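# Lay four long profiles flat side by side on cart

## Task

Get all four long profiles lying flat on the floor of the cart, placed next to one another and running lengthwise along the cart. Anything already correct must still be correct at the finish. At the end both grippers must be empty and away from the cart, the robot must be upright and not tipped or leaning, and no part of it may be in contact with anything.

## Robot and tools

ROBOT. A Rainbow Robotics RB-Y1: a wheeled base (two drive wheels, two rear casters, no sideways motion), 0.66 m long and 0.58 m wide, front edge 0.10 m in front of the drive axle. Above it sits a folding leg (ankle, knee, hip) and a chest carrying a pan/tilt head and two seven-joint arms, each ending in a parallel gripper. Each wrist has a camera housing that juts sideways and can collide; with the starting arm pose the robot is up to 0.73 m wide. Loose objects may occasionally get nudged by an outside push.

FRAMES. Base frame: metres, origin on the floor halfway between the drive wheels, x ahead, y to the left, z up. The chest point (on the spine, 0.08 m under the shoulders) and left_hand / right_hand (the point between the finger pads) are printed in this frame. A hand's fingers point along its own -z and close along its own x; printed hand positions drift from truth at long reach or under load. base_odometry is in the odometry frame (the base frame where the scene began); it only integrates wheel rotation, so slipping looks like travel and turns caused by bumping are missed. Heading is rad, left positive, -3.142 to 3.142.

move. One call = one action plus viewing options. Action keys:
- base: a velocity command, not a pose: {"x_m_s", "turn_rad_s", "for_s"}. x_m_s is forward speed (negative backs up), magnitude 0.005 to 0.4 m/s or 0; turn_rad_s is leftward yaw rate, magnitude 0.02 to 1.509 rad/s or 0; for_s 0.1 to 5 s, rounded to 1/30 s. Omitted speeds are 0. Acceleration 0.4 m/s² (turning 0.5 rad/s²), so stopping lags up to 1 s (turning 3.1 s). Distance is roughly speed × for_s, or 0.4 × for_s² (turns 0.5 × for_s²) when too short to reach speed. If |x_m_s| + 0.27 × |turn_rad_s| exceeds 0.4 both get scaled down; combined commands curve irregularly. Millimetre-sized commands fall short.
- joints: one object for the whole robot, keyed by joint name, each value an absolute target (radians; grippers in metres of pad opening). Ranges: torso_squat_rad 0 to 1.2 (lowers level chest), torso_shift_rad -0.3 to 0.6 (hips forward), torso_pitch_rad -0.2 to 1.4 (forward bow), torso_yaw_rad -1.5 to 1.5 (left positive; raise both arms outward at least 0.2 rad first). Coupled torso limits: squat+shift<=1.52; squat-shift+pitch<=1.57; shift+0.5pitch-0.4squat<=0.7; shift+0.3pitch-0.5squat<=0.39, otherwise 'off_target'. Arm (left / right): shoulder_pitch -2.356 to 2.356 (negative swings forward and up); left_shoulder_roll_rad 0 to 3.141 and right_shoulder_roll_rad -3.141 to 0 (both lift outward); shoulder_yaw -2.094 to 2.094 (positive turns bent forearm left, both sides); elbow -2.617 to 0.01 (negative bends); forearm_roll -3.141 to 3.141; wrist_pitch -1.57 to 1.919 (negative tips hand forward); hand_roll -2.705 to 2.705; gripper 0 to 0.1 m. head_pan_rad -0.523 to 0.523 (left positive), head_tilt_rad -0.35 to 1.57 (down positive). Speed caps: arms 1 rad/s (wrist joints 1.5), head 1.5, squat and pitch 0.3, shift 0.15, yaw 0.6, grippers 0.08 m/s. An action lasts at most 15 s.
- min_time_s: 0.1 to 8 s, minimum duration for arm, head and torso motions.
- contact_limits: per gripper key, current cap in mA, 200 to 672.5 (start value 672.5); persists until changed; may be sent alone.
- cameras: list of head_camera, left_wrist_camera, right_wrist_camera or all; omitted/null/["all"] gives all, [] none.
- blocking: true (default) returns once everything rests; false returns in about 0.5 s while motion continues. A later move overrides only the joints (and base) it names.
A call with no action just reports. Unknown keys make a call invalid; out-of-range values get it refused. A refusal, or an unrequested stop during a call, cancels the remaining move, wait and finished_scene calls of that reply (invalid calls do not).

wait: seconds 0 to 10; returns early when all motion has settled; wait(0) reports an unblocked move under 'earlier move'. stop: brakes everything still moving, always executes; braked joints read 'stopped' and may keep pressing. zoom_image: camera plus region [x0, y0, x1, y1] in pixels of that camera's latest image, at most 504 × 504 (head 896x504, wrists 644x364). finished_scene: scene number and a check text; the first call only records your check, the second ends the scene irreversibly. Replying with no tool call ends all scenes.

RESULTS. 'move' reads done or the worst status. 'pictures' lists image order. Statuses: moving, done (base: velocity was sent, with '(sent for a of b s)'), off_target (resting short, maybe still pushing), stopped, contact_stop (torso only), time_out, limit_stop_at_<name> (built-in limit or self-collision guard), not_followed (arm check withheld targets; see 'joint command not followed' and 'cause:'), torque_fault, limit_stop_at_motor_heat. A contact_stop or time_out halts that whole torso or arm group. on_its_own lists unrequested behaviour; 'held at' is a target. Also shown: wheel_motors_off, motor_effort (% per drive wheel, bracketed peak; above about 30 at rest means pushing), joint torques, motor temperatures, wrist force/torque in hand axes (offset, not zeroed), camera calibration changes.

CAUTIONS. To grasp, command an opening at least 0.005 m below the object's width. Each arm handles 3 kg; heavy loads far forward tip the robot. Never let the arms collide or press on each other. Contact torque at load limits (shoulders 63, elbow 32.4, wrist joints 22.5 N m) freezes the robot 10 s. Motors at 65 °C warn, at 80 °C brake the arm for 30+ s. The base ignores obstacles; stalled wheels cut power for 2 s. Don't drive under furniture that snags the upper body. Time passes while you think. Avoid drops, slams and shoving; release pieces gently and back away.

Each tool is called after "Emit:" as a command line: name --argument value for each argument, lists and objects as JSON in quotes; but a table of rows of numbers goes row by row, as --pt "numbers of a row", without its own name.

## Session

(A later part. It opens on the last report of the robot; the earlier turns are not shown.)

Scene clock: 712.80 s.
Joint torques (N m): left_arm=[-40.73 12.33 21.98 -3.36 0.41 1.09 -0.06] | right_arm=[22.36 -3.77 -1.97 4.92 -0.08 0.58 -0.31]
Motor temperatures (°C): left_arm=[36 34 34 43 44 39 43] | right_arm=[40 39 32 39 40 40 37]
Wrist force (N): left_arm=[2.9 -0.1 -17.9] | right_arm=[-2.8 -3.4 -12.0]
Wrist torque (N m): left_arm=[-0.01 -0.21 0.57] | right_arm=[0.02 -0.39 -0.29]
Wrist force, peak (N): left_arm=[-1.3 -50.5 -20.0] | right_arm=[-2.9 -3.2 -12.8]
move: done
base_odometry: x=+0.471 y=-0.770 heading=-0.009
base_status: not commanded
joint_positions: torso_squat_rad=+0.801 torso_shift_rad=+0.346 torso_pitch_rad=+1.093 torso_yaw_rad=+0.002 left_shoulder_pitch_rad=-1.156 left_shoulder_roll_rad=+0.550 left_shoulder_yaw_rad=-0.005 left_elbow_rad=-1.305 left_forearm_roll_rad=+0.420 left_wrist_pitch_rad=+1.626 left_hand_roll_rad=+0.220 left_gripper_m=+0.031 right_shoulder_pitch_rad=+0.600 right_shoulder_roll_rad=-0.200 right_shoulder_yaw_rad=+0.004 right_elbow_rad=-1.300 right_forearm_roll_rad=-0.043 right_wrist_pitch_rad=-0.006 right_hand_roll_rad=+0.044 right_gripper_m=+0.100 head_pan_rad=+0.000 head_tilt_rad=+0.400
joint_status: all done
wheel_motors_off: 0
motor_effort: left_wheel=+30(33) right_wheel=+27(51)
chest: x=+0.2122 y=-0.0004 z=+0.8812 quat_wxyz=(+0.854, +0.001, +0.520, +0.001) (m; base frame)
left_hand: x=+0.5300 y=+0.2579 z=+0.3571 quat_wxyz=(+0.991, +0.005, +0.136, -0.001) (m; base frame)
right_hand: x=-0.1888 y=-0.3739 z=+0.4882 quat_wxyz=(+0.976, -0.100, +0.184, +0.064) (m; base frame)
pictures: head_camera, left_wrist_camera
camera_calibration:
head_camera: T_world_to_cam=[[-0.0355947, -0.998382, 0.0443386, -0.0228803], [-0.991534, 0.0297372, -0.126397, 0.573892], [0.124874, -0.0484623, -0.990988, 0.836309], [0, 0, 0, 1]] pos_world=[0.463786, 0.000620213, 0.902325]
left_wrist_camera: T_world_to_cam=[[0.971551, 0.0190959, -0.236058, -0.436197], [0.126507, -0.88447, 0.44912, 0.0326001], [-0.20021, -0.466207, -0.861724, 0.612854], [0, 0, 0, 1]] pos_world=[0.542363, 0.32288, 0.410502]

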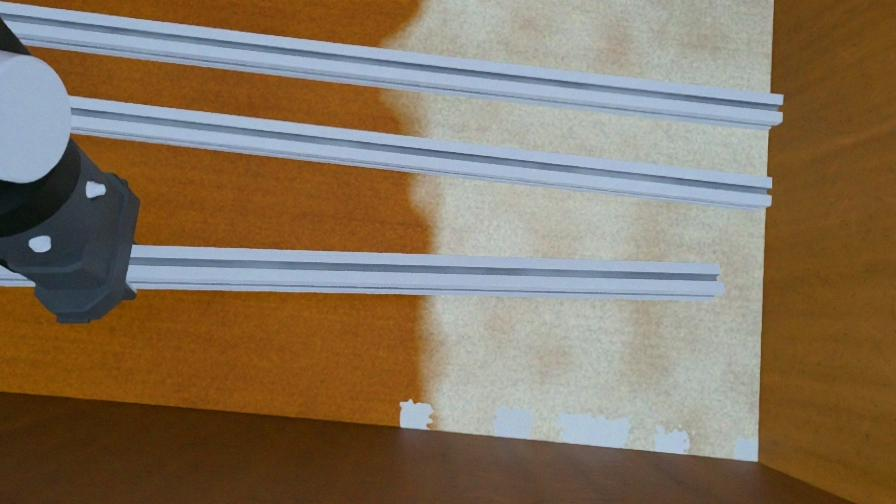

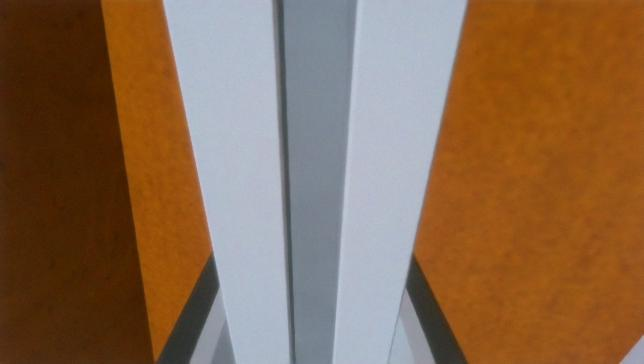

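Emit:
move --joints '{"left_shoulder_pitch_rad":-0.716,"left_shoulder_roll_rad":0.637,"left_shoulder_yaw_rad":0,"left_elbow_rad":-1.951,"left_forearm_roll_rad":0.272,"left_wrist_pitch_rad":1.194,"left_hand_roll_rad":0.444}' --min_time_s 2 --cameras '["head_camera","left_wrist_camera"]'

Scene clock: 724.20 s.
Joint torques (N m): left_arm=[-4.54 7.83 4.35 -10.89 -0.71 -1.16 0.45] | right_arm=[22.12 -3.79 -1.49 4.94 0.14 0.87 -0.33]
Motor temperatures (°C): left_arm=[39 34 35 42 44 39 43] | right_arm=[40 39 32 39 40 40 37]
Wrist force (N): left_arm=[-6.2 -0.3 -17.8] | right_arm=[-2.3 -3.6 -12.1]
Wrist torque (N m): left_arm=[0.05 -0.37 0.26] | right_arm=[0.04 -0.32 -0.30]
Wrist force, peak (N): left_arm=[-2.5 -0.2 -19.1] | right_arm=[-2.7 -3.6 -12.3]
move: done
base_odometry: x=+0.471 y=-0.770 heading=-0.010
base_status: not commanded
joint_positions: torso_squat_rad=+0.800 torso_shift_rad=+0.350 torso_pitch_rad=+1.100 torso_yaw_rad=+0.000 left_shoulder_pitch_rad=-0.716 left_shoulder_roll_rad=+0.636 left_shoulder_yaw_rad=+0.000 left_elbow_rad=-1.950 left_forearm_roll_rad=+0.272 left_wrist_pitch_rad=+1.194 left_hand_roll_rad=+0.444 left_gripper_m=+0.031 right_shoulder_pitch_rad=+0.600 right_shoulder_roll_rad=-0.200 right_shoulder_yaw_rad=+0.004 right_elbow_rad=-1.300 right_forearm_roll_rad=-0.043 right_wrist_pitch_rad=-0.006 right_hand_roll_rad=+0.044 right_gripper_m=+0.100 head_pan_rad=+0.000 head_tilt_rad=+0.400
joint_status: all done
wheel_motors_off: 0
motor_effort: left_wheel=-16(49) right_wheel=+9(33)
chest: x=+0.2150 y=+0.0002 z=+0.8789 quat_wxyz=(+0.852, +0.000, +0.523, +0.000) (m; base frame)
left_hand: x=+0.5654 y=+0.2652 z=+0.4149 quat_wxyz=(+0.985, +0.000, -0.173, +0.001) (m; base frame)
right_hand: x=-0.1890 y=-0.3740 z=+0.4899 quat_wxyz=(+0.975, -0.101, +0.187, +0.063) (m; base frame)
pictures: head_camera, left_wrist_camera
camera_calibration:
head_camera: T_world_to_cam=[[-0.0360206, -0.998225, 0.0474176, -0.0246622], [-0.992388, 0.030138, -0.119404, 0.570465], [0.117763, -0.0513577, -0.991713, 0.835903], [0, 0, 0, 1]] pos_world=[0.466796, 0.00111893, 0.898261]
left_wrist_camera: T_world_to_cam=[[0.927786, 0.0223128, 0.372446, -0.685655], [-0.159142, -0.879192, 0.449104, 0.168733], [0.337472, -0.475944, -0.812151, 0.35113], [0, 0, 0, 1]] pos_world=[0.544497, 0.330766, 0.464761]

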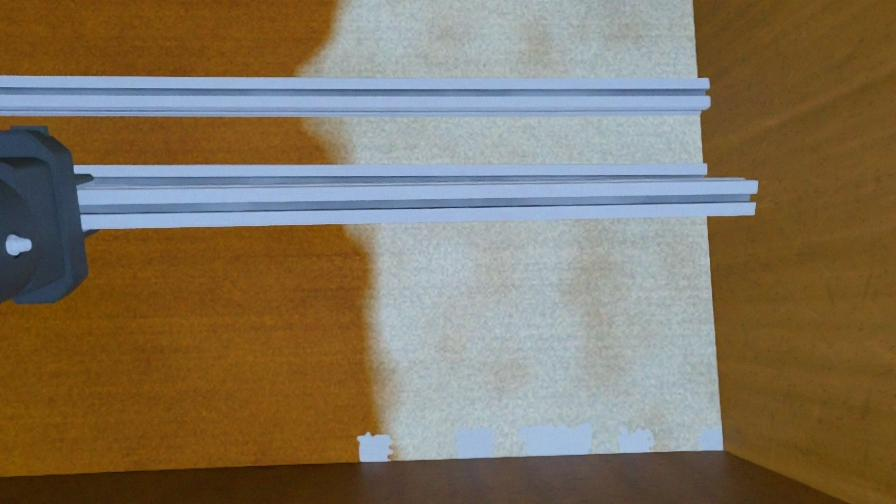

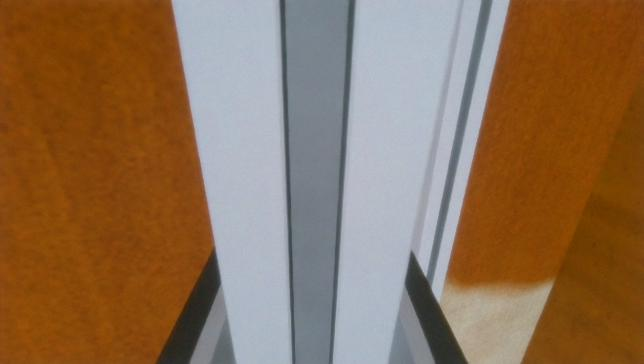

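Emit:
move --base '{"x_m_s": 0.06, "for_s": 0.5}' --cameras '["head_camera"]'

Emit:
move --joints '{"left_shoulder_pitch_rad":-1.164,"left_shoulder_roll_rad":0.551,"left_elbow_rad":-1.304,"left_forearm_roll_rad":0.435,"left_wrist_pitch_rad":1.70,"left_hand_roll_rad":0.215}' --min_time_s 3 --cameras '["head_camera","left_wrist_camera"]'

Scene clock: 734.80 s.
Joint torques (N m): left_arm=[-5.91 8.02 4.44 -10.87 -0.72 -1.42 0.52] | right_arm=[22.08 -3.78 -1.92 5.22 0.23 0.59 -0.37]
Motor temperatures (°C): left_arm=[38 34 35 42 43 39 43] | right_arm=[40 39 32 39 40 40 37]
Wrist force (N): left_arm=[-6.4 -0.1 -17.9] | right_arm=[-2.4 -3.5 -12.0]
Wrist torque (N m): left_arm=[-0.19 -0.35 0.27] | right_arm=[0.03 -0.33 -0.30]
Wrist force, peak (N): left_arm=[-6.0 -0.4 -18.3] | right_arm=[-2.7 -3.2 -12.4]
move: done
base_odometry: x=+0.501 y=-0.770 heading=-0.009
base_status: done (sent for 0.5 of 0.5 s)
joint_positions: torso_squat_rad=+0.800 torso_shift_rad=+0.350 torso_pitch_rad=+1.101 torso_yaw_rad=+0.000 left_shoulder_pitch_rad=-0.715 left_shoulder_roll_rad=+0.637 left_shoulder_yaw_rad=+0.000 left_elbow_rad=-1.950 left_forearm_roll_rad=+0.272 left_wrist_pitch_rad=+1.194 left_hand_roll_rad=+0.444 left_gripper_m=+0.031 right_shoulder_pitch_rad=+0.600 right_shoulder_roll_rad=-0.200 right_shoulder_yaw_rad=+0.004 right_elbow_rad=-1.300 right_forearm_roll_rad=-0.043 right_wrist_pitch_rad=-0.006 right_hand_roll_rad=+0.044 right_gripper_m=+0.100 head_pan_rad=+0.000 head_tilt_rad=+0.400
joint_status: not commanded
wheel_motors_off: 0
motor_effort: left_wheel=+0(29) right_wheel=-3(33)
chest: x=+0.2152 y=+0.0002 z=+0.8788 quat_wxyz=(+0.852, +0.000, +0.523, +0.000) (m; base frame)
left_hand: x=+0.5654 y=+0.2652 z=+0.4146 quat_wxyz=(+0.985, +0.000, -0.173, +0.001) (m; base frame)
right_hand: x=-0.1890 y=-0.3740 z=+0.4899 quat_wxyz=(+0.975, -0.101, +0.187, +0.063) (m; base frame)
pictures: head_camera
camera_calibration:
head_camera: T_world_to_cam=[[-0.0359975, -0.998224, 0.0474592, -0.0246812], [-0.992432, 0.030129, -0.119041, 0.570299], [0.1174, -0.0513852, -0.991754, 0.835895], [0, 0, 0, 1]] pos_world=[0.466961, 0.00113267, 0.898062]

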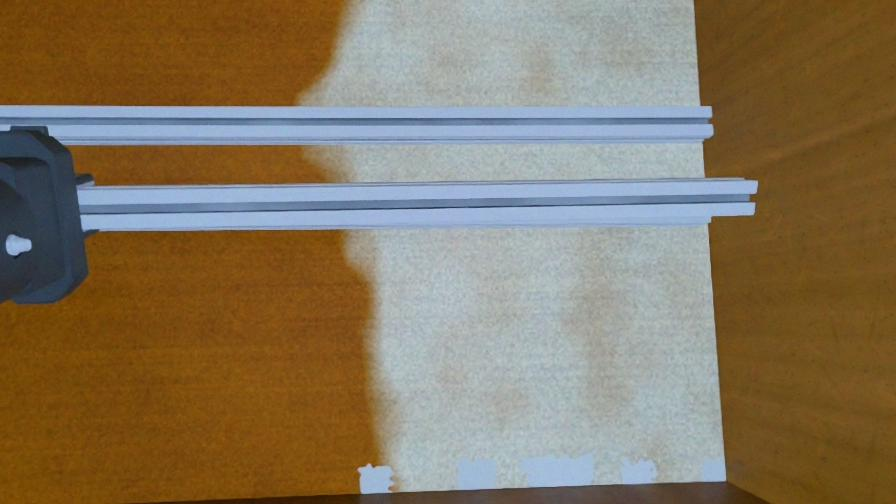

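Scene clock: 738.10 s.
Joint torques (N m): left_arm=[-11.72 6.51 3.38 -7.65 0.34 1.58 -0.24] | right_arm=[21.88 -3.77 -1.89 5.28 0.19 0.87 -0.27]
Motor temperatures (°C): left_arm=[38 34 35 42 43 39 43] | right_arm=[40 39 32 39 40 40 37]
Wrist force (N): left_arm=[4.0 0.1 -17.6] | right_arm=[-2.6 -3.5 -11.9]
Wrist torque (N m): left_arm=[-0.24 -0.14 0.29] | right_arm=[0.05 -0.35 -0.30]
Wrist force, peak (N): left_arm=[2.0 -0.8 -19.2] | right_arm=[-2.6 -3.6 -12.1]
move: done
base_odometry: x=+0.501 y=-0.770 heading=-0.009
base_status: not commanded
joint_positions: torso_squat_rad=+0.800 torso_shift_rad=+0.350 torso_pitch_rad=+1.100 torso_yaw_rad=+0.000 left_shoulder_pitch_rad=-1.163 left_shoulder_roll_rad=+0.551 left_shoulder_yaw_rad=+0.000 left_elbow_rad=-1.304 left_forearm_roll_rad=+0.435 left_wrist_pitch_rad=+1.700 left_hand_roll_rad=+0.215 left_gripper_m=+0.031 right_shoulder_pitch_rad=+0.600 right_shoulder_roll_rad=-0.200 right_shoulder_yaw_rad=+0.004 right_elbow_rad=-1.300 right_forearm_roll_rad=-0.043 right_wrist_pitch_rad=-0.006 right_hand_roll_rad=+0.044 right_gripper_m=+0.100 head_pan_rad=+0.000 head_tilt_rad=+0.400
joint_status: all done
wheel_motors_off: 0
motor_effort: left_wheel=+4(5) right_wheel=-1(4)
chest: x=+0.2151 y=+0.0003 z=+0.8789 quat_wxyz=(+0.852, +0.000, +0.523, +0.000) (m; base frame)
left_hand: x=+0.5172 y=+0.2573 z=+0.3589 quat_wxyz=(+0.985, +0.003, +0.173, -0.003) (m; base frame)
right_hand: x=-0.1890 y=-0.3740 z=+0.4899 quat_wxyz=(+0.975, -0.101, +0.187, +0.063) (m; base frame)
pictures: head_camera, left_wrist_camera
camera_calibration:
head_camera: T_world_to_cam=[[-0.0359848, -0.998224, 0.0474845, -0.0246923], [-0.992413, 0.0301048, -0.119207, 0.570374], [0.117565, -0.0514139, -0.991733, 0.835898], [0, 0, 0, 1]] pos_world=[0.466885, 0.0011574, 0.898153]
left_wrist_camera: T_world_to_cam=[[0.951151, 0.0152078, -0.308351, -0.385834], [0.157444, -0.883035, 0.442108, 0.019074], [-0.265561, -0.46906, -0.842295, 0.639166], [0, 0, 0, 1]] pos_world=[0.53372, 0.322518, 0.410961]

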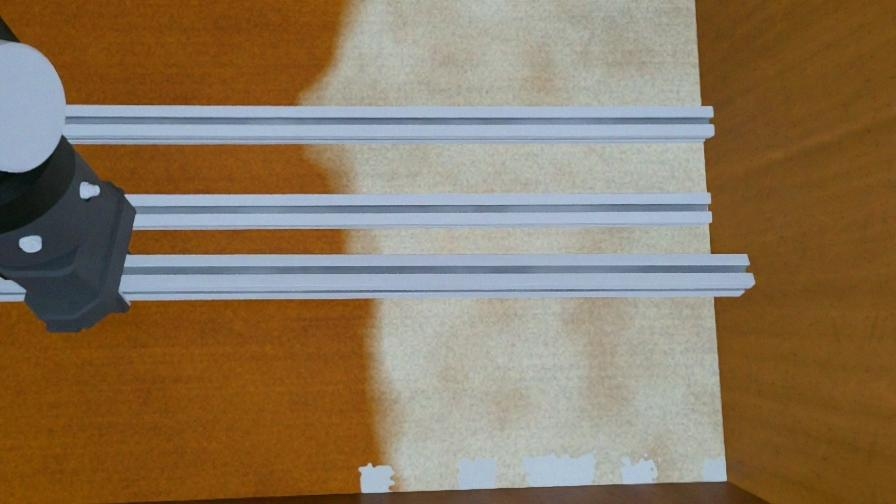

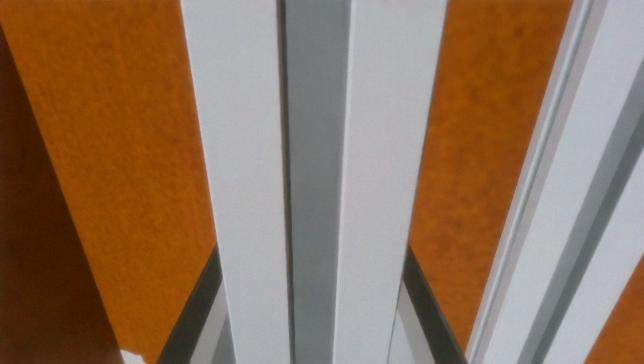

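Emit:
move --joints '{"left_shoulder_pitch_rad":-1.152,"left_shoulder_roll_rad":0.587,"left_elbow_rad":-1.296,"left_forearm_roll_rad":0.471,"left_wrist_pitch_rad":1.688,"left_hand_roll_rad":0.193}' --min_time_s 1.2 --cameras '["head_camera"]'

Emit:
move --joints '{"left_shoulder_pitch_rad":-1.2245,"left_shoulder_roll_rad":0.5358,"left_elbow_rad":-1.0471,"left_forearm_roll_rad":0.4207,"left_wrist_pitch_rad":1.521,"left_hand_roll_rad":0.1347}' --min_time_s 2 --cameras '["head_camera","left_wrist_camera"]'

Scene clock: 761.20 s.
Joint torques (N m): left_arm=[-10.01 9.79 3.62 -7.5 0.82 1.46 -0.13] | right_arm=[22.25 -4.18 -1.81 5.2 0.1 0.76 -0.28]
Motor temperatures (°C): left_arm=[37 34 34 41 43 39 43] | right_arm=[40 39 32 39 40 40 37]
Wrist force (N): left_arm=[4.5 0.0 -17.5] | right_arm=[-2.5 -3.6 -11.7]
Wrist torque (N m): left_arm=[-0.20 -0.08 0.24] | right_arm=[0.04 -0.35 -0.30]
Wrist force, peak (N): left_arm=[3.8 0.2 -18.1] | right_arm=[-2.8 -3.6 -12.2]
move: done
base_odometry: x=+0.501 y=-0.770 heading=-0.009
base_status: not commanded
joint_positions: torso_squat_rad=+0.800 torso_shift_rad=+0.350 torso_pitch_rad=+1.100 torso_yaw_rad=+0.000 left_shoulder_pitch_rad=-1.152 left_shoulder_roll_rad=+0.586 left_shoulder_yaw_rad=+0.000 left_elbow_rad=-1.296 left_forearm_roll_rad=+0.471 left_wrist_pitch_rad=+1.688 left_hand_roll_rad=+0.193 left_gripper_m=+0.031 right_shoulder_pitch_rad=+0.600 right_shoulder_roll_rad=-0.200 right_shoulder_yaw_rad=+0.004 right_elbow_rad=-1.300 right_forearm_roll_rad=-0.043 right_wrist_pitch_rad=-0.006 right_hand_roll_rad=+0.044 right_gripper_m=+0.100 head_pan_rad=+0.000 head_tilt_rad=+0.400
joint_status: all done
wheel_motors_off: 0
motor_effort: left_wheel=+5(5) right_wheel=-2(4)
chest: x=+0.2151 y=+0.0003 z=+0.8789 quat_wxyz=(+0.852, +0.000, +0.523, +0.000) (m; base frame)
left_hand: x=+0.5161 y=+0.2712 z=+0.3590 quat_wxyz=(+0.985, +0.001, +0.175, -0.007) (m; base frame)
right_hand: x=-0.1890 y=-0.3740 z=+0.4899 quat_wxyz=(+0.975, -0.101, +0.187, +0.063) (m; base frame)
pictures: head_camera
camera_calibration:
head_camera: T_world_to_cam=[[-0.0359849, -0.998224, 0.0474845, -0.0246922], [-0.992413, 0.0301049, -0.119207, 0.570374], [0.117566, -0.0514139, -0.991733, 0.835898], [0, 0, 0, 1]] pos_world=[0.466885, 0.00115742, 0.898153]

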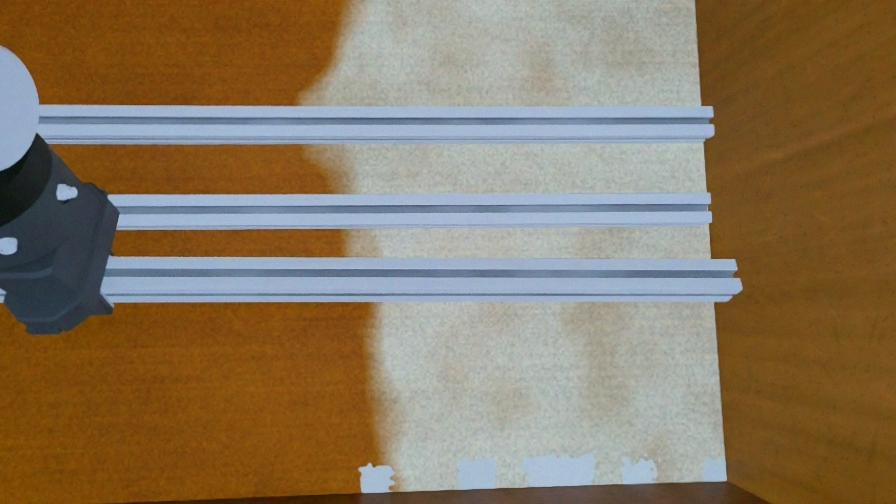

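Scene clock: 763.50 s.
Joint torques (N m): left_arm=[-11.91 7.1 3.12 -7.06 0.04 1.35 -0.31] | right_arm=[22.06 -3.9 -1.86 5.13 0.14 0.63 -0.1]
Motor temperatures (°C): left_arm=[37 34 34 41 43 39 43] | right_arm=[40 39 32 39 40 40 37]
Wrist force (N): left_arm=[4.2 0.3 -17.8] | right_arm=[-2.2 -3.5 -12.0]
Wrist torque (N m): left_arm=[-0.18 -0.18 0.32] | right_arm=[0.02 -0.31 -0.31]
Wrist force, peak (N): left_arm=[3.8 0.5 -18.1] | right_arm=[-2.4 -3.5 -12.3]
move: done
base_odometry: x=+0.501 y=-0.770 heading=-0.009
base_status: not commanded
joint_positions: torso_squat_rad=+0.800 torso_shift_rad=+0.350 torso_pitch_rad=+1.100 torso_yaw_rad=+0.000 left_shoulder_pitch_rad=-1.224 left_shoulder_roll_rad=+0.536 left_shoulder_yaw_rad=+0.000 left_elbow_rad=-1.047 left_forearm_roll_rad=+0.421 left_wrist_pitch_rad=+1.521 left_hand_roll_rad=+0.135 left_gripper_m=+0.031 right_shoulder_pitch_rad=+0.600 right_shoulder_roll_rad=-0.200 right_shoulder_yaw_rad=+0.004 right_elbow_rad=-1.300 right_forearm_roll_rad=-0.043 right_wrist_pitch_rad=-0.006 right_hand_roll_rad=+0.044 right_gripper_m=+0.100 head_pan_rad=+0.000 head_tilt_rad=+0.400
joint_status: all done
wheel_motors_off: 0
motor_effort: left_wheel=+4(5) right_wheel=-1(5)
chest: x=+0.2151 y=+0.0003 z=+0.8789 quat_wxyz=(+0.852, +0.000, +0.523, +0.000) (m; base frame)
left_hand: x=+0.5153 y=+0.2684 z=+0.3175 quat_wxyz=(+0.985, +0.000, +0.173, +0.000) (m; base frame)
right_hand: x=-0.1890 y=-0.3740 z=+0.4899 quat_wxyz=(+0.975, -0.101, +0.187, +0.063) (m; base frame)
pictures: head_camera, left_wrist_camera
camera_calibration:
head_camera: T_world_to_cam=[[-0.035985, -0.998224, 0.0474854, -0.0246929], [-0.992413, 0.0301049, -0.119207, 0.570374], [0.117565, -0.0514148, -0.991733, 0.835898], [0, 0, 0, 1]] pos_world=[0.466885, 0.00115749, 0.898153]
left_wrist_camera: T_world_to_cam=[[0.950955, 0.0212674, -0.308599, -0.39834], [0.164679, -0.879314, 0.446864, 0.0412009], [-0.261851, -0.475767, -0.83969, 0.608047], [0, 0, 0, 1]] pos_world=[0.531236, 0.333989, 0.369233]

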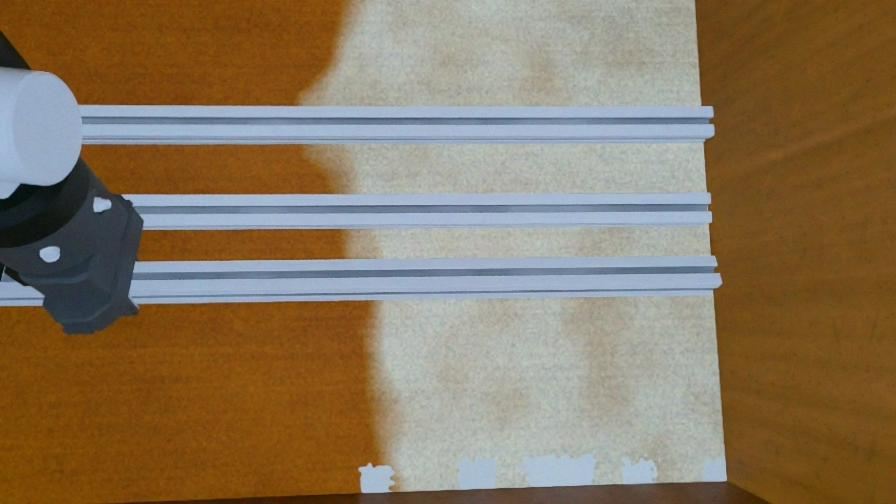

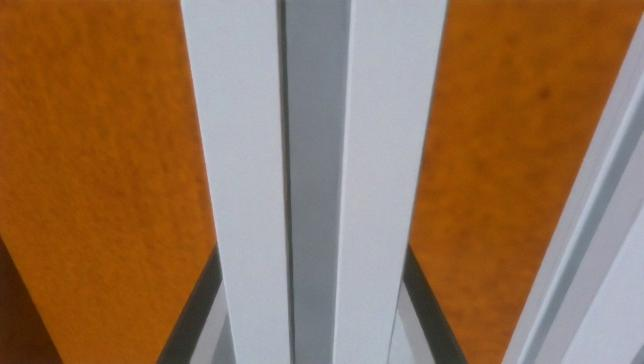

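Good alignment. Lowering the last 10 mm.

Emit:
move --joints '{"left_shoulder_pitch_rad":-1.2415,"left_shoulder_roll_rad":0.524,"left_elbow_rad":-0.987,"left_forearm_roll_rad":0.415,"left_wrist_pitch_rad":1.48,"left_hand_roll_rad":0.121}' --min_time_s 1.5 --cameras '["left_wrist_camera"]'

Scene clock: 769.03 s.
Joint torques (N m): left_arm=[-12.94 4.82 2.48 -6.98 0.11 -0.09 -0.3] | right_arm=[21.69 -3.53 -1.92 5.07 0.08 0.81 -0.24]
Motor temperatures (°C): left_arm=[37 34 34 40 43 39 43] | right_arm=[40 39 32 39 40 40 37]
Wrist force (N): left_arm=[-2.2 2.1 -10.2] | right_arm=[-2.5 -3.5 -11.8]
Wrist torque (N m): left_arm=[-0.12 -0.16 0.31] | right_arm=[0.02 -0.36 -0.29]
Wrist force, peak (N): left_arm=[4.0 0.5 -18.2] | right_arm=[-2.8 -3.5 -12.3]
move: done
base_odometry: x=+0.501 y=-0.770 heading=-0.009
base_status: not commanded
joint_positions: torso_squat_rad=+0.800 torso_shift_rad=+0.350 torso_pitch_rad=+1.100 torso_yaw_rad=+0.000 left_shoulder_pitch_rad=-1.241 left_shoulder_roll_rad=+0.524 left_shoulder_yaw_rad=+0.000 left_elbow_rad=-0.987 left_forearm_roll_rad=+0.415 left_wrist_pitch_rad=+1.480 left_hand_roll_rad=+0.121 left_gripper_m=+0.031 right_shoulder_pitch_rad=+0.600 right_shoulder_roll_rad=-0.200 right_shoulder_yaw_rad=+0.004 right_elbow_rad=-1.300 right_forearm_roll_rad=-0.043 right_wrist_pitch_rad=-0.006 right_hand_roll_rad=+0.044 right_gripper_m=+0.100 head_pan_rad=+0.000 head_tilt_rad=+0.400
joint_status: all done
wheel_motors_off: 0
motor_effort: left_wheel=+4(5) right_wheel=-1(3)
chest: x=+0.2151 y=+0.0003 z=+0.8789 quat_wxyz=(+0.852, +0.000, +0.523, +0.000) (m; base frame)
left_hand: x=+0.5132 y=+0.2666 z=+0.3082 quat_wxyz=(+0.985, -0.002, +0.174, +0.001) (m; base frame)
right_hand: x=-0.1890 y=-0.3740 z=+0.4899 quat_wxyz=(+0.975, -0.101, +0.187, +0.063) (m; base frame)
pictures: left_wrist_camera
camera_calibration:
left_wrist_camera: T_world_to_cam=[[0.950552, 0.0226, -0.309742, -0.399033], [0.167489, -0.877184, 0.449995, 0.0411354], [-0.26153, -0.479622, -0.837594, 0.599025], [0, 0, 0, 1]] pos_world=[0.529075, 0.332407, 0.359632]

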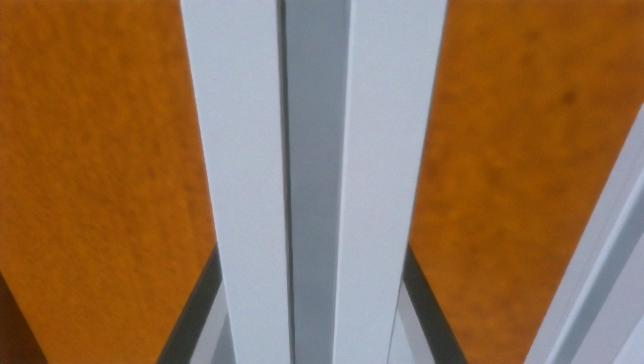

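Emit:
move --joints '{"left_gripper_m":0.036}' --cameras '[]'

Emit:
move --joints '{"left_gripper_m":0.046}' --cameras '["left_wrist_camera"]'

Emit:
move --joints '{"left_shoulder_pitch_rad":-1.152,"left_shoulder_roll_rad":0.587,"left_elbow_rad":-1.296,"left_forearm_roll_rad":0.471,"left_wrist_pitch_rad":1.688,"left_hand_roll_rad":0.193}' --min_time_s 1.5 --cameras '["head_camera"]'

Scene clock: 774.20 s.
Joint torques (N m): left_arm=[-11.92 5.63 2.71 -6.53 -0.36 -2.45 -0.11] | right_arm=[21.86 -3.96 -1.82 5.4 0.17 0.69 -0.11]
Motor temperatures (°C): left_arm=[37 34 34 40 43 39 43] | right_arm=[40 39 32 39 40 40 37]
Wrist force (N): left_arm=[-12.9 -0.6 4.7] | right_arm=[-2.3 -3.3 -12.0]
Wrist torque (N m): left_arm=[-0.33 -0.12 0.22] | right_arm=[0.00 -0.32 -0.30]
Wrist force, peak (N): left_arm=[-14.7 -0.5 5.2] | right_arm=[-2.4 -3.5 -12.3]
move: done
base_odometry: x=+0.501 y=-0.770 heading=-0.009
base_status: not commanded
joint_positions: torso_squat_rad=+0.800 torso_shift_rad=+0.350 torso_pitch_rad=+1.100 torso_yaw_rad=+0.000 left_shoulder_pitch_rad=-1.241 left_shoulder_roll_rad=+0.524 left_shoulder_yaw_rad=+0.000 left_elbow_rad=-0.987 left_forearm_roll_rad=+0.415 left_wrist_pitch_rad=+1.481 left_hand_roll_rad=+0.121 left_gripper_m=+0.036 right_shoulder_pitch_rad=+0.600 right_shoulder_roll_rad=-0.200 right_shoulder_yaw_rad=+0.004 right_elbow_rad=-1.300 right_forearm_roll_rad=-0.043 right_wrist_pitch_rad=-0.006 right_hand_roll_rad=+0.044 right_gripper_m=+0.100 head_pan_rad=+0.000 head_tilt_rad=+0.400
joint_status: all done
wheel_motors_off: 0
motor_effort: left_wheel=+5(5) right_wheel=-1(5)
chest: x=+0.2150 y=+0.0003 z=+0.8790 quat_wxyz=(+0.853, +0.000, +0.523, +0.000) (m; base frame)
left_hand: x=+0.5134 y=+0.2665 z=+0.3086 quat_wxyz=(+0.985, -0.002, +0.174, +0.001) (m; base frame)
right_hand: x=-0.1890 y=-0.3740 z=+0.4899 quat_wxyz=(+0.975, -0.101, +0.187, +0.063) (m; base frame)
pictures: none
No camera images: "cameras" was empty.

Scene clock: 774.77 s.
Joint torques (N m): left_arm=[-11.56 6.21 2.96 -5.9 -1.55 -8.53 -0.07] | right_arm=[22.7 -3.86 -2.08 5.16 0 0.65 -0.25]
Motor temperatures (°C): left_arm=[37 34 34 40 43 39 43] | right_arm=[40 39 32 39 40 40 37]
Wrist force (N): left_arm=[-36.9 -3.4 30.3] | right_arm=[-2.7 -3.5 -12.0]
Wrist torque (N m): left_arm=[-0.46 -0.09 0.12] | right_arm=[0.02 -0.38 -0.30]
Wrist force, peak (N): left_arm=[-41.8 -2.9 31.1] | right_arm=[-2.7 -3.5 -12.3]
move: done
base_odometry: x=+0.501 y=-0.770 heading=-0.009
base_status: not commanded
joint_positions: torso_squat_rad=+0.800 torso_shift_rad=+0.349 torso_pitch_rad=+1.099 torso_yaw_rad=+0.000 left_shoulder_pitch_rad=-1.241 left_shoulder_roll_rad=+0.524 left_shoulder_yaw_rad=+0.000 left_elbow_rad=-0.987 left_forearm_roll_rad=+0.415 left_wrist_pitch_rad=+1.482 left_hand_roll_rad=+0.121 left_gripper_m=+0.046 right_shoulder_pitch_rad=+0.600 right_shoulder_roll_rad=-0.200 right_shoulder_yaw_rad=+0.004 right_elbow_rad=-1.300 right_forearm_roll_rad=-0.043 right_wrist_pitch_rad=-0.006 right_hand_roll_rad=+0.044 right_gripper_m=+0.100 head_pan_rad=+0.000 head_tilt_rad=+0.400
joint_status: all done
wheel_motors_off: 0
motor_effort: left_wheel=+9(9) right_wheel=+0(3)
chest: x=+0.2146 y=+0.0002 z=+0.8793 quat_wxyz=(+0.853, +0.000, +0.522, +0.000) (m; base frame)
left_hand: x=+0.5130 y=+0.2666 z=+0.3093 quat_wxyz=(+0.985, -0.002, +0.174, +0.001) (m; base frame)
right_hand: x=-0.1890 y=-0.3740 z=+0.4897 quat_wxyz=(+0.975, -0.101, +0.187, +0.064) (m; base frame)
pictures: left_wrist_camera
camera_calibration:
left_wrist_camera: T_world_to_cam=[[0.950356, 0.0226779, -0.310336, -0.398246], [0.16786, -0.877138, 0.449947, 0.0404604], [-0.262004, -0.479703, -0.8374, 0.600137], [0, 0, 0, 1]] pos_world=[0.528922, 0.332409, 0.36076]

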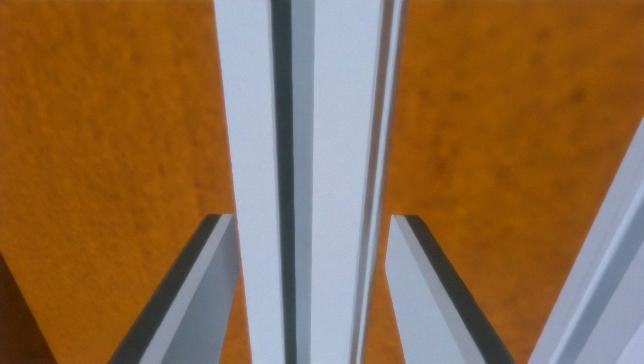

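Scene clock: 776.57 s.
Joint torques (N m): left_arm=[-8.78 9.34 3.4 -7 0.13 0.87 0.66] | right_arm=[21.94 -3.94 -2.51 5.32 0.28 0.69 -0.29]
Motor temperatures (°C): left_arm=[37 34 34 40 43 39 43] | right_arm=[40 39 32 39 40 40 37]
Wrist force (N): left_arm=[1.3 0.1 -8.9] | right_arm=[-2.5 -3.5 -12.0]
Wrist torque (N m): left_arm=[-0.34 -0.08 0.20] | right_arm=[0.02 -0.35 -0.29]
Wrist force, peak (N): left_arm=[-35.2 -2.9 28.4] | right_arm=[-2.4 -3.5 -12.3]
move: done
base_odometry: x=+0.501 y=-0.770 heading=-0.009
base_status: not commanded
joint_positions: torso_squat_rad=+0.800 torso_shift_rad=+0.350 torso_pitch_rad=+1.100 torso_yaw_rad=+0.000 left_shoulder_pitch_rad=-1.152 left_shoulder_roll_rad=+0.587 left_shoulder_yaw_rad=+0.000 left_elbow_rad=-1.296 left_forearm_roll_rad=+0.471 left_wrist_pitch_rad=+1.688 left_hand_roll_rad=+0.193 left_gripper_m=+0.046 right_shoulder_pitch_rad=+0.600 right_shoulder_roll_rad=-0.200 right_shoulder_yaw_rad=+0.004 right_elbow_rad=-1.300 right_forearm_roll_rad=-0.043 right_wrist_pitch_rad=-0.006 right_hand_roll_rad=+0.044 right_gripper_m=+0.100 head_pan_rad=+0.000 head_tilt_rad=+0.400
joint_status: all done
wheel_motors_off: 0
motor_effort: left_wheel=+6(9) right_wheel=-2(4)
chest: x=+0.2149 y=+0.0002 z=+0.8790 quat_wxyz=(+0.853, +0.000, +0.523, +0.000) (m; base frame)
left_hand: x=+0.5164 y=+0.2712 z=+0.3594 quat_wxyz=(+0.985, +0.001, +0.174, -0.007) (m; base frame)
right_hand: x=-0.1890 y=-0.3740 z=+0.4898 quat_wxyz=(+0.975, -0.101, +0.187, +0.063) (m; base frame)
pictures: head_camera
camera_calibration:
head_camera: T_world_to_cam=[[-0.0359891, -0.998229, 0.0473695, -0.024624], [-0.992351, 0.0300957, -0.119727, 0.570647], [0.118089, -0.051316, -0.991676, 0.83591], [0, 0, 0, 1]] pos_world=[0.466683, 0.00114115, 0.89844]

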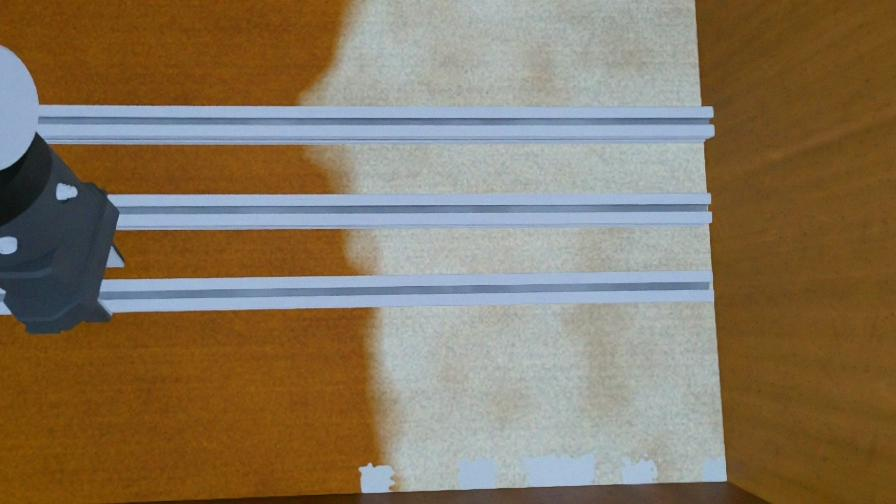

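Emit:
move --joints '{"torso_squat_rad":0.35,"torso_shift_rad":0,"torso_pitch_rad":0.6,"left_shoulder_pitch_rad":-0.361,"left_shoulder_roll_rad":0.436,"left_elbow_rad":-1.846,"left_forearm_roll_rad":0,"left_wrist_pitch_rad":0.566,"left_hand_roll_rad":0.433}' --min_time_s 3 --cameras '["head_camera"]'

Emit:
move --base '{"x_m_s": -0.35, "for_s": 1.29}' --cameras '["head_camera"]'

Emit:
move --base '{"turn_rad_s": 0.85, "for_s": 1.71}' --joints '{"torso_squat_rad":1.1,"torso_pitch_rad":0,"left_shoulder_pitch_rad":0.095,"left_shoulder_roll_rad":0.015,"left_elbow_rad":-1.202,"left_wrist_pitch_rad":-0.393,"left_hand_roll_rad":-1.571}' --cameras '["head_camera"]'

Scene clock: 788.93 s.
Joint torques (N m): left_arm=[-6.18 4.1 3.98 -9.45 -0.83 -1.49 0.3] | right_arm=[15.11 -5.32 -2.46 -0.22 0.09 -0.33 -0.23]
Motor temperatures (°C): left_arm=[36 34 34 40 43 39 43] | right_arm=[40 39 32 39 40 40 37]
Wrist force (N): left_arm=[-6.6 0.0 -5.6] | right_arm=[-5.6 -3.2 -12.3]
Wrist torque (N m): left_arm=[-0.19 -0.56 0.30] | right_arm=[-0.03 -0.49 -0.35]
Wrist force, peak (N): left_arm=[0.2 -0.2 -10.0] | right_arm=[-5.8 -3.2 -12.6]
move: done
base_odometry: x=+0.501 y=-0.770 heading=-0.009
base_status: not commanded
joint_positions: torso_squat_rad=+0.350 torso_shift_rad=+0.000 torso_pitch_rad=+0.600 torso_yaw_rad=+0.000 left_shoulder_pitch_rad=-0.361 left_shoulder_roll_rad=+0.436 left_shoulder_yaw_rad=+0.000 left_elbow_rad=-1.846 left_forearm_roll_rad=+0.000 left_wrist_pitch_rad=+0.566 left_hand_roll_rad=+0.433 left_gripper_m=+0.046 right_shoulder_pitch_rad=+0.600 right_shoulder_roll_rad=-0.200 right_shoulder_yaw_rad=+0.004 right_elbow_rad=-1.300 right_forearm_roll_rad=-0.043 right_wrist_pitch_rad=-0.006 right_hand_roll_rad=+0.044 right_gripper_m=+0.100 head_pan_rad=+0.000 head_tilt_rad=+0.400
joint_status: all done
wheel_motors_off: 0
motor_effort: left_wheel=+6(6) right_wheel=-1(5)
chest: x=-0.0533 y=+0.0003 z=+1.1934 quat_wxyz=(+0.955, +0.000, +0.296, +0.000) (m; base frame)
left_hand: x=+0.4214 y=+0.2801 z=+0.8592 quat_wxyz=(+0.866, -0.001, -0.500, +0.001) (m; base frame)
right_hand: x=-0.2213 y=-0.3740 z=+0.6583 quat_wxyz=(+0.991, -0.113, -0.060, +0.037) (m; base frame)
pictures: head_camera
camera_calibration:
head_camera: T_world_to_cam=[[-0.0542608, -0.99823, 0.0243393, -0.0226389], [-0.813598, 0.0300671, -0.58065, 0.901718], [0.57889, -0.0513089, -0.813789, 0.991638], [0, 0, 0, 1]] pos_world=[0.158357, 0.00116903, 1.33112]

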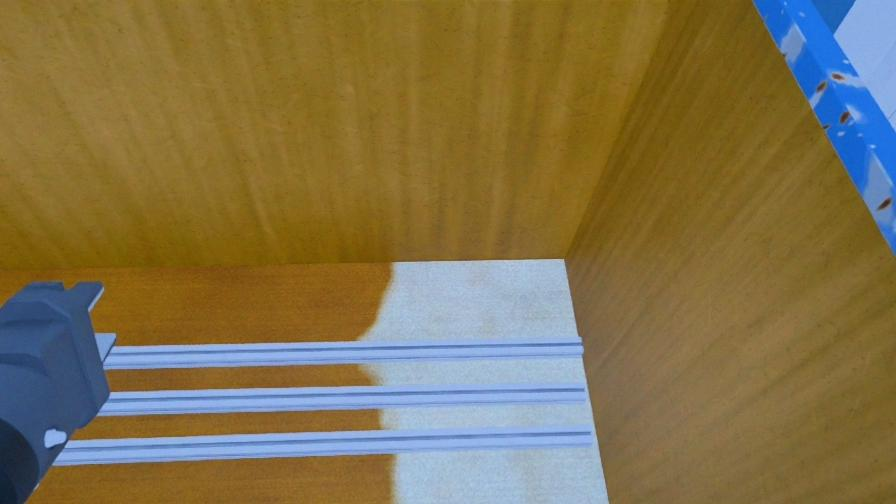

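Scene clock: 791.67 s.
Joint torques (N m): left_arm=[-6.92 4.7 3.72 -9.05 -0.86 -1.61 0.48] | right_arm=[14.61 -5.48 -2.2 -0.35 0.1 -0.38 -0.36]
Motor temperatures (°C): left_arm=[36 34 34 40 43 39 43] | right_arm=[40 39 32 39 40 40 37]
Wrist force (N): left_arm=[-6.6 0.4 -6.2] | right_arm=[-5.7 -2.9 -12.5]
Wrist torque (N m): left_arm=[-0.24 -0.56 0.31] | right_arm=[-0.06 -0.52 -0.34]
Wrist force, peak (N): left_arm=[-6.6 0.4 -6.3] | right_arm=[-6.1 -3.3 -12.6]
move: done
base_odometry: x=+0.046 y=-0.766 heading=-0.008
base_status: done (sent for 1.3 of 1.3 s)
joint_positions: torso_squat_rad=+0.350 torso_shift_rad=+0.000 torso_pitch_rad=+0.600 torso_yaw_rad=+0.000 left_shoulder_pitch_rad=-0.361 left_shoulder_roll_rad=+0.436 left_shoulder_yaw_rad=+0.000 left_elbow_rad=-1.846 left_forearm_roll_rad=+0.000 left_wrist_pitch_rad=+0.566 left_hand_roll_rad=+0.433 left_gripper_m=+0.046 right_shoulder_pitch_rad=+0.600 right_shoulder_roll_rad=-0.200 right_shoulder_yaw_rad=+0.004 right_elbow_rad=-1.300 right_forearm_roll_rad=-0.043 right_wrist_pitch_rad=-0.006 right_hand_roll_rad=+0.044 right_gripper_m=+0.100 head_pan_rad=+0.000 head_tilt_rad=+0.400
joint_status: not commanded
wheel_motors_off: 0
motor_effort: left_wheel=+15(43) right_wheel=-13(43)
chest: x=-0.0533 y=+0.0003 z=+1.1934 quat_wxyz=(+0.955, +0.000, +0.296, +0.000) (m; base frame)
left_hand: x=+0.4213 y=+0.2802 z=+0.8592 quat_wxyz=(+0.866, -0.001, -0.499, +0.001) (m; base frame)
right_hand: x=-0.2214 y=-0.3740 z=+0.6583 quat_wxyz=(+0.991, -0.113, -0.060, +0.037) (m; base frame)
pictures: head_camera
camera_calibration:
head_camera: T_world_to_cam=[[-0.054261, -0.998229, 0.0243716, -0.022649], [-0.813588, 0.0300475, -0.580665, 0.901744], [0.578904, -0.0513359, -0.813778, 0.991631], [0, 0, 0, 1]] pos_world=[0.158359, 0.00120228, 1.33113]

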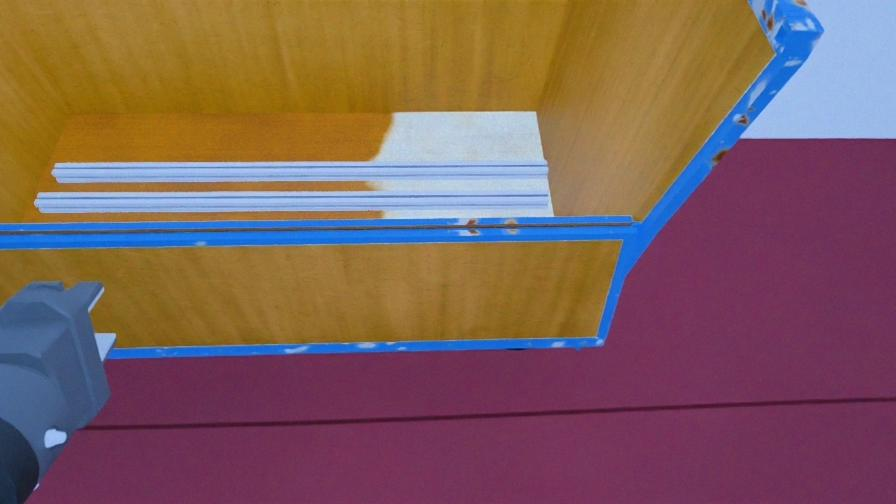

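Scene clock: 795.40 s.
Joint torques (N m): left_arm=[-9.2 -0.02 -0.35 -9.2 -0.13 -1.93 0.57] | right_arm=[2.52 -5.86 -2.55 -6.97 0.25 -1.38 -0.31]
Motor temperatures (°C): left_arm=[36 34 34 40 43 39 43] | right_arm=[40 39 32 39 40 40 37]
Wrist force (N): left_arm=[-1.0 -5.9 -3.8] | right_arm=[-8.8 -3.0 -10.9]
Wrist torque (N m): left_arm=[0.11 -0.27 0.19] | right_arm=[-0.07 -0.67 -0.36]
Wrist force, peak (N): left_arm=[-6.7 -1.0 -6.0] | right_arm=[-9.1 -3.0 -11.5]
move: done
base_odometry: x=+0.046 y=-0.766 heading=+1.436
base_status: done (sent for 1.7 of 1.7 s)
joint_positions: torso_squat_rad=+1.100 torso_shift_rad=+0.000 torso_pitch_rad=+0.000 torso_yaw_rad=+0.000 left_shoulder_pitch_rad=+0.095 left_shoulder_roll_rad=+0.015 left_shoulder_yaw_rad=+0.000 left_elbow_rad=-1.202 left_forearm_roll_rad=+0.000 left_wrist_pitch_rad=-0.393 left_hand_roll_rad=-1.571 left_gripper_m=+0.046 right_shoulder_pitch_rad=+0.600 right_shoulder_roll_rad=-0.200 right_shoulder_yaw_rad=+0.004 right_elbow_rad=-1.300 right_forearm_roll_rad=-0.043 right_wrist_pitch_rad=-0.006 right_hand_roll_rad=+0.044 right_gripper_m=+0.100 head_pan_rad=+0.000 head_tilt_rad=+0.400
joint_status: all done
wheel_motors_off: 0
motor_effort: left_wheel=+5(44) right_wheel=+14(52)
chest: x=-0.2281 y=+0.0003 z=+0.9074 quat_wxyz=(+1.000, +0.000, +0.000, +0.000) (m; base frame)
left_hand: x=+0.2237 y=+0.2412 z=+0.5537 quat_wxyz=(+0.520, +0.495, -0.472, -0.512) (m; base frame)
right_hand: x=-0.0645 y=-0.3740 z=+0.3709 quat_wxyz=(+0.929, -0.119, -0.350, +0.002) (m; base frame)
pictures: head_camera
camera_calibration:
head_camera: T_world_to_cam=[[-0.0585214, -0.998231, -0.0104863, 0.00548187], [-0.34337, 0.0299912, -0.938721, 1.02561], [0.937375, -0.0513346, -0.344517, 0.516038], [0, 0, 0, 1]] pos_world=[-0.131238, 0.00120352, 1.1406]

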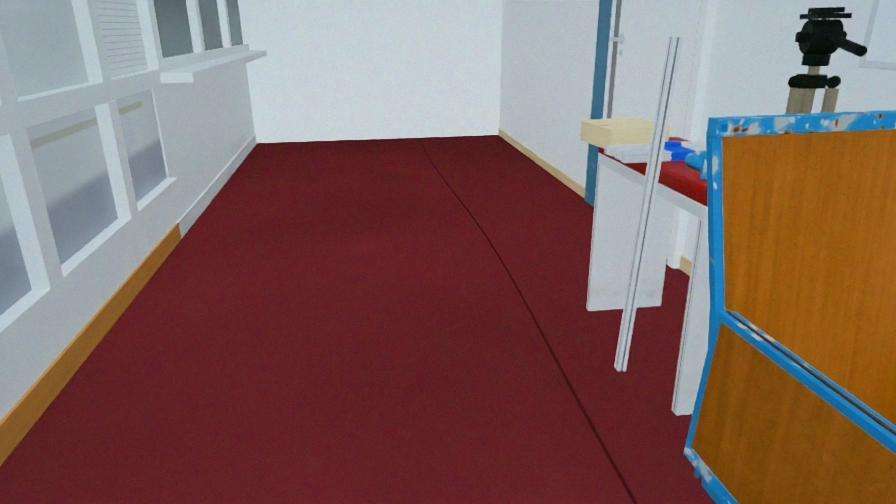

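Emit:
move --base '{"x_m_s":0.4,"for_s":3.47}' --cameras '[]'

Emit:
move --base '{"turn_rad_s":-0.85,"for_s":1.71}' --cameras '["head_camera","left_wrist_camera"]'

Scene clock: 823.37 s.
Joint torques (N m): left_arm=[-7.82 -0.67 0.02 -9.2 -0.2 -1.81 0.39] | right_arm=[2.76 -5.94 -2.19 -6.69 0.41 -1.53 0.04]
Motor temperatures (°C): left_arm=[36 33 34 40 43 39 43] | right_arm=[38 39 32 39 40 40 37]
Wrist force (N): left_arm=[-1.5 -6.5 -3.4] | right_arm=[-9.1 -3.1 -11.1]
Wrist torque (N m): left_arm=[0.14 -0.32 0.20] | right_arm=[-0.03 -0.71 -0.35]
Wrist force, peak (N): left_arm=[-1.4 -6.4 -3.8] | right_arm=[-9.1 -3.1 -11.2]
move: done
base_odometry: x=+0.231 y=+0.608 heading=+1.437
base_status: done (sent for 3.47 of 3.47 s)
joint_positions: torso_squat_rad=+1.100 torso_shift_rad=+0.000 torso_pitch_rad=+0.000 torso_yaw_rad=+0.000 left_shoulder_pitch_rad=+0.095 left_shoulder_roll_rad=+0.015 left_shoulder_yaw_rad=+0.000 left_elbow_rad=-1.202 left_forearm_roll_rad=+0.000 left_wrist_pitch_rad=-0.393 left_hand_roll_rad=-1.571 left_gripper_m=+0.046 right_shoulder_pitch_rad=+0.600 right_shoulder_roll_rad=-0.200 right_shoulder_yaw_rad=+0.004 right_elbow_rad=-1.300 right_forearm_roll_rad=-0.043 right_wrist_pitch_rad=-0.006 right_hand_roll_rad=+0.044 right_gripper_m=+0.100 head_pan_rad=+0.000 head_tilt_rad=+0.400
joint_status: not commanded
wheel_motors_off: 0
motor_effort: left_wheel=+11(46) right_wheel=-12(53)
chest: x=-0.2280 y=+0.0003 z=+0.9074 quat_wxyz=(+1.000, +0.000, +0.000, +0.000) (m; base frame)
left_hand: x=+0.2238 y=+0.2412 z=+0.5537 quat_wxyz=(+0.520, +0.495, -0.472, -0.512) (m; base frame)
right_hand: x=-0.0645 y=-0.3740 z=+0.3709 quat_wxyz=(+0.929, -0.119, -0.350, +0.002) (m; base frame)
pictures: none
No camera images: "cameras" was empty.

Scene clock: 827.10 s.
Joint torques (N m): left_arm=[-7.99 -0.28 0.31 -9.07 -0.43 -1.87 0.57] | right_arm=[2.57 -5.27 -2.29 -6.65 0.33 -1.44 0.01]
Motor temperatures (°C): left_arm=[36 33 34 40 43 39 43] | right_arm=[38 39 32 39 40 40 37]
Wrist force (N): left_arm=[-0.8 -6.2 -3.8] | right_arm=[-8.8 -3.1 -10.8]
Wrist torque (N m): left_arm=[0.14 -0.25 0.21] | right_arm=[-0.05 -0.67 -0.36]
Wrist force, peak (N): left_arm=[-1.2 -6.5 -3.6] | right_arm=[-8.9 -3.2 -11.2]
move: done
base_odometry: x=+0.231 y=+0.608 heading=-0.008
base_status: done (sent for 1.7 of 1.7 s)
joint_positions: torso_squat_rad=+1.100 torso_shift_rad=+0.000 torso_pitch_rad=+0.000 torso_yaw_rad=+0.000 left_shoulder_pitch_rad=+0.095 left_shoulder_roll_rad=+0.015 left_shoulder_yaw_rad=+0.000 left_elbow_rad=-1.202 left_forearm_roll_rad=+0.000 left_wrist_pitch_rad=-0.393 left_hand_roll_rad=-1.571 left_gripper_m=+0.046 right_shoulder_pitch_rad=+0.600 right_shoulder_roll_rad=-0.200 right_shoulder_yaw_rad=+0.004 right_elbow_rad=-1.300 right_forearm_roll_rad=-0.043 right_wrist_pitch_rad=-0.006 right_hand_roll_rad=+0.044 right_gripper_m=+0.100 head_pan_rad=+0.000 head_tilt_rad=+0.400
joint_status: not commanded
wheel_motors_off: 0
motor_effort: left_wheel=+15(43) right_wheel=+2(50)
chest: x=-0.2280 y=+0.0003 z=+0.9074 quat_wxyz=(+1.000, +0.000, +0.000, +0.000) (m; base frame)
left_hand: x=+0.2238 y=+0.2412 z=+0.5537 quat_wxyz=(+0.520, +0.495, -0.472, -0.512) (m; base frame)
right_hand: x=-0.0645 y=-0.3741 z=+0.3709 quat_wxyz=(+0.929, -0.119, -0.350, +0.002) (m; base frame)
pictures: head_camera, left_wrist_camera
camera_calibration:
head_camera: T_world_to_cam=[[-0.0585246, -0.998231, -0.010468, 0.00547312], [-0.343634, 0.0299896, -0.938625, 1.02552], [0.937278, -0.0513354, -0.344781, 0.516142], [0, 0, 0, 1]] pos_world=[-0.131045, 0.00120486, 1.14059]
left_wrist_camera: T_world_to_cam=[[-0.0018617, -0.999974, 0.00697811, 0.237145], [-0.532292, -0.00491646, -0.846546, 0.620989], [0.846559, -0.00529041, -0.532269, 0.18531], [0, 0, 0, 1]] pos_world=[0.174113, 0.241172, 0.622676]

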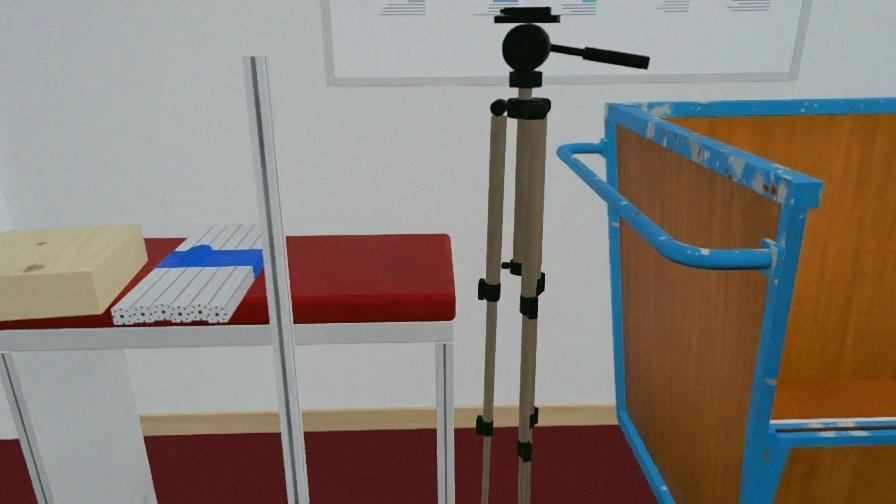

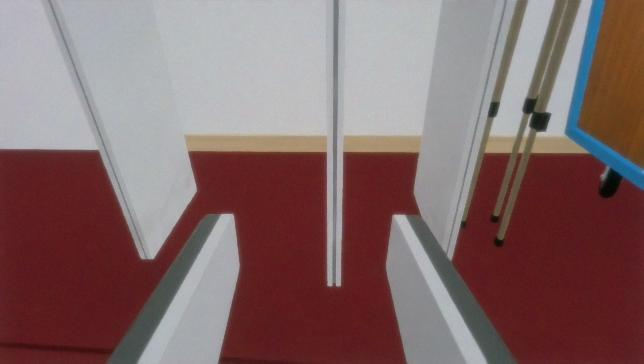

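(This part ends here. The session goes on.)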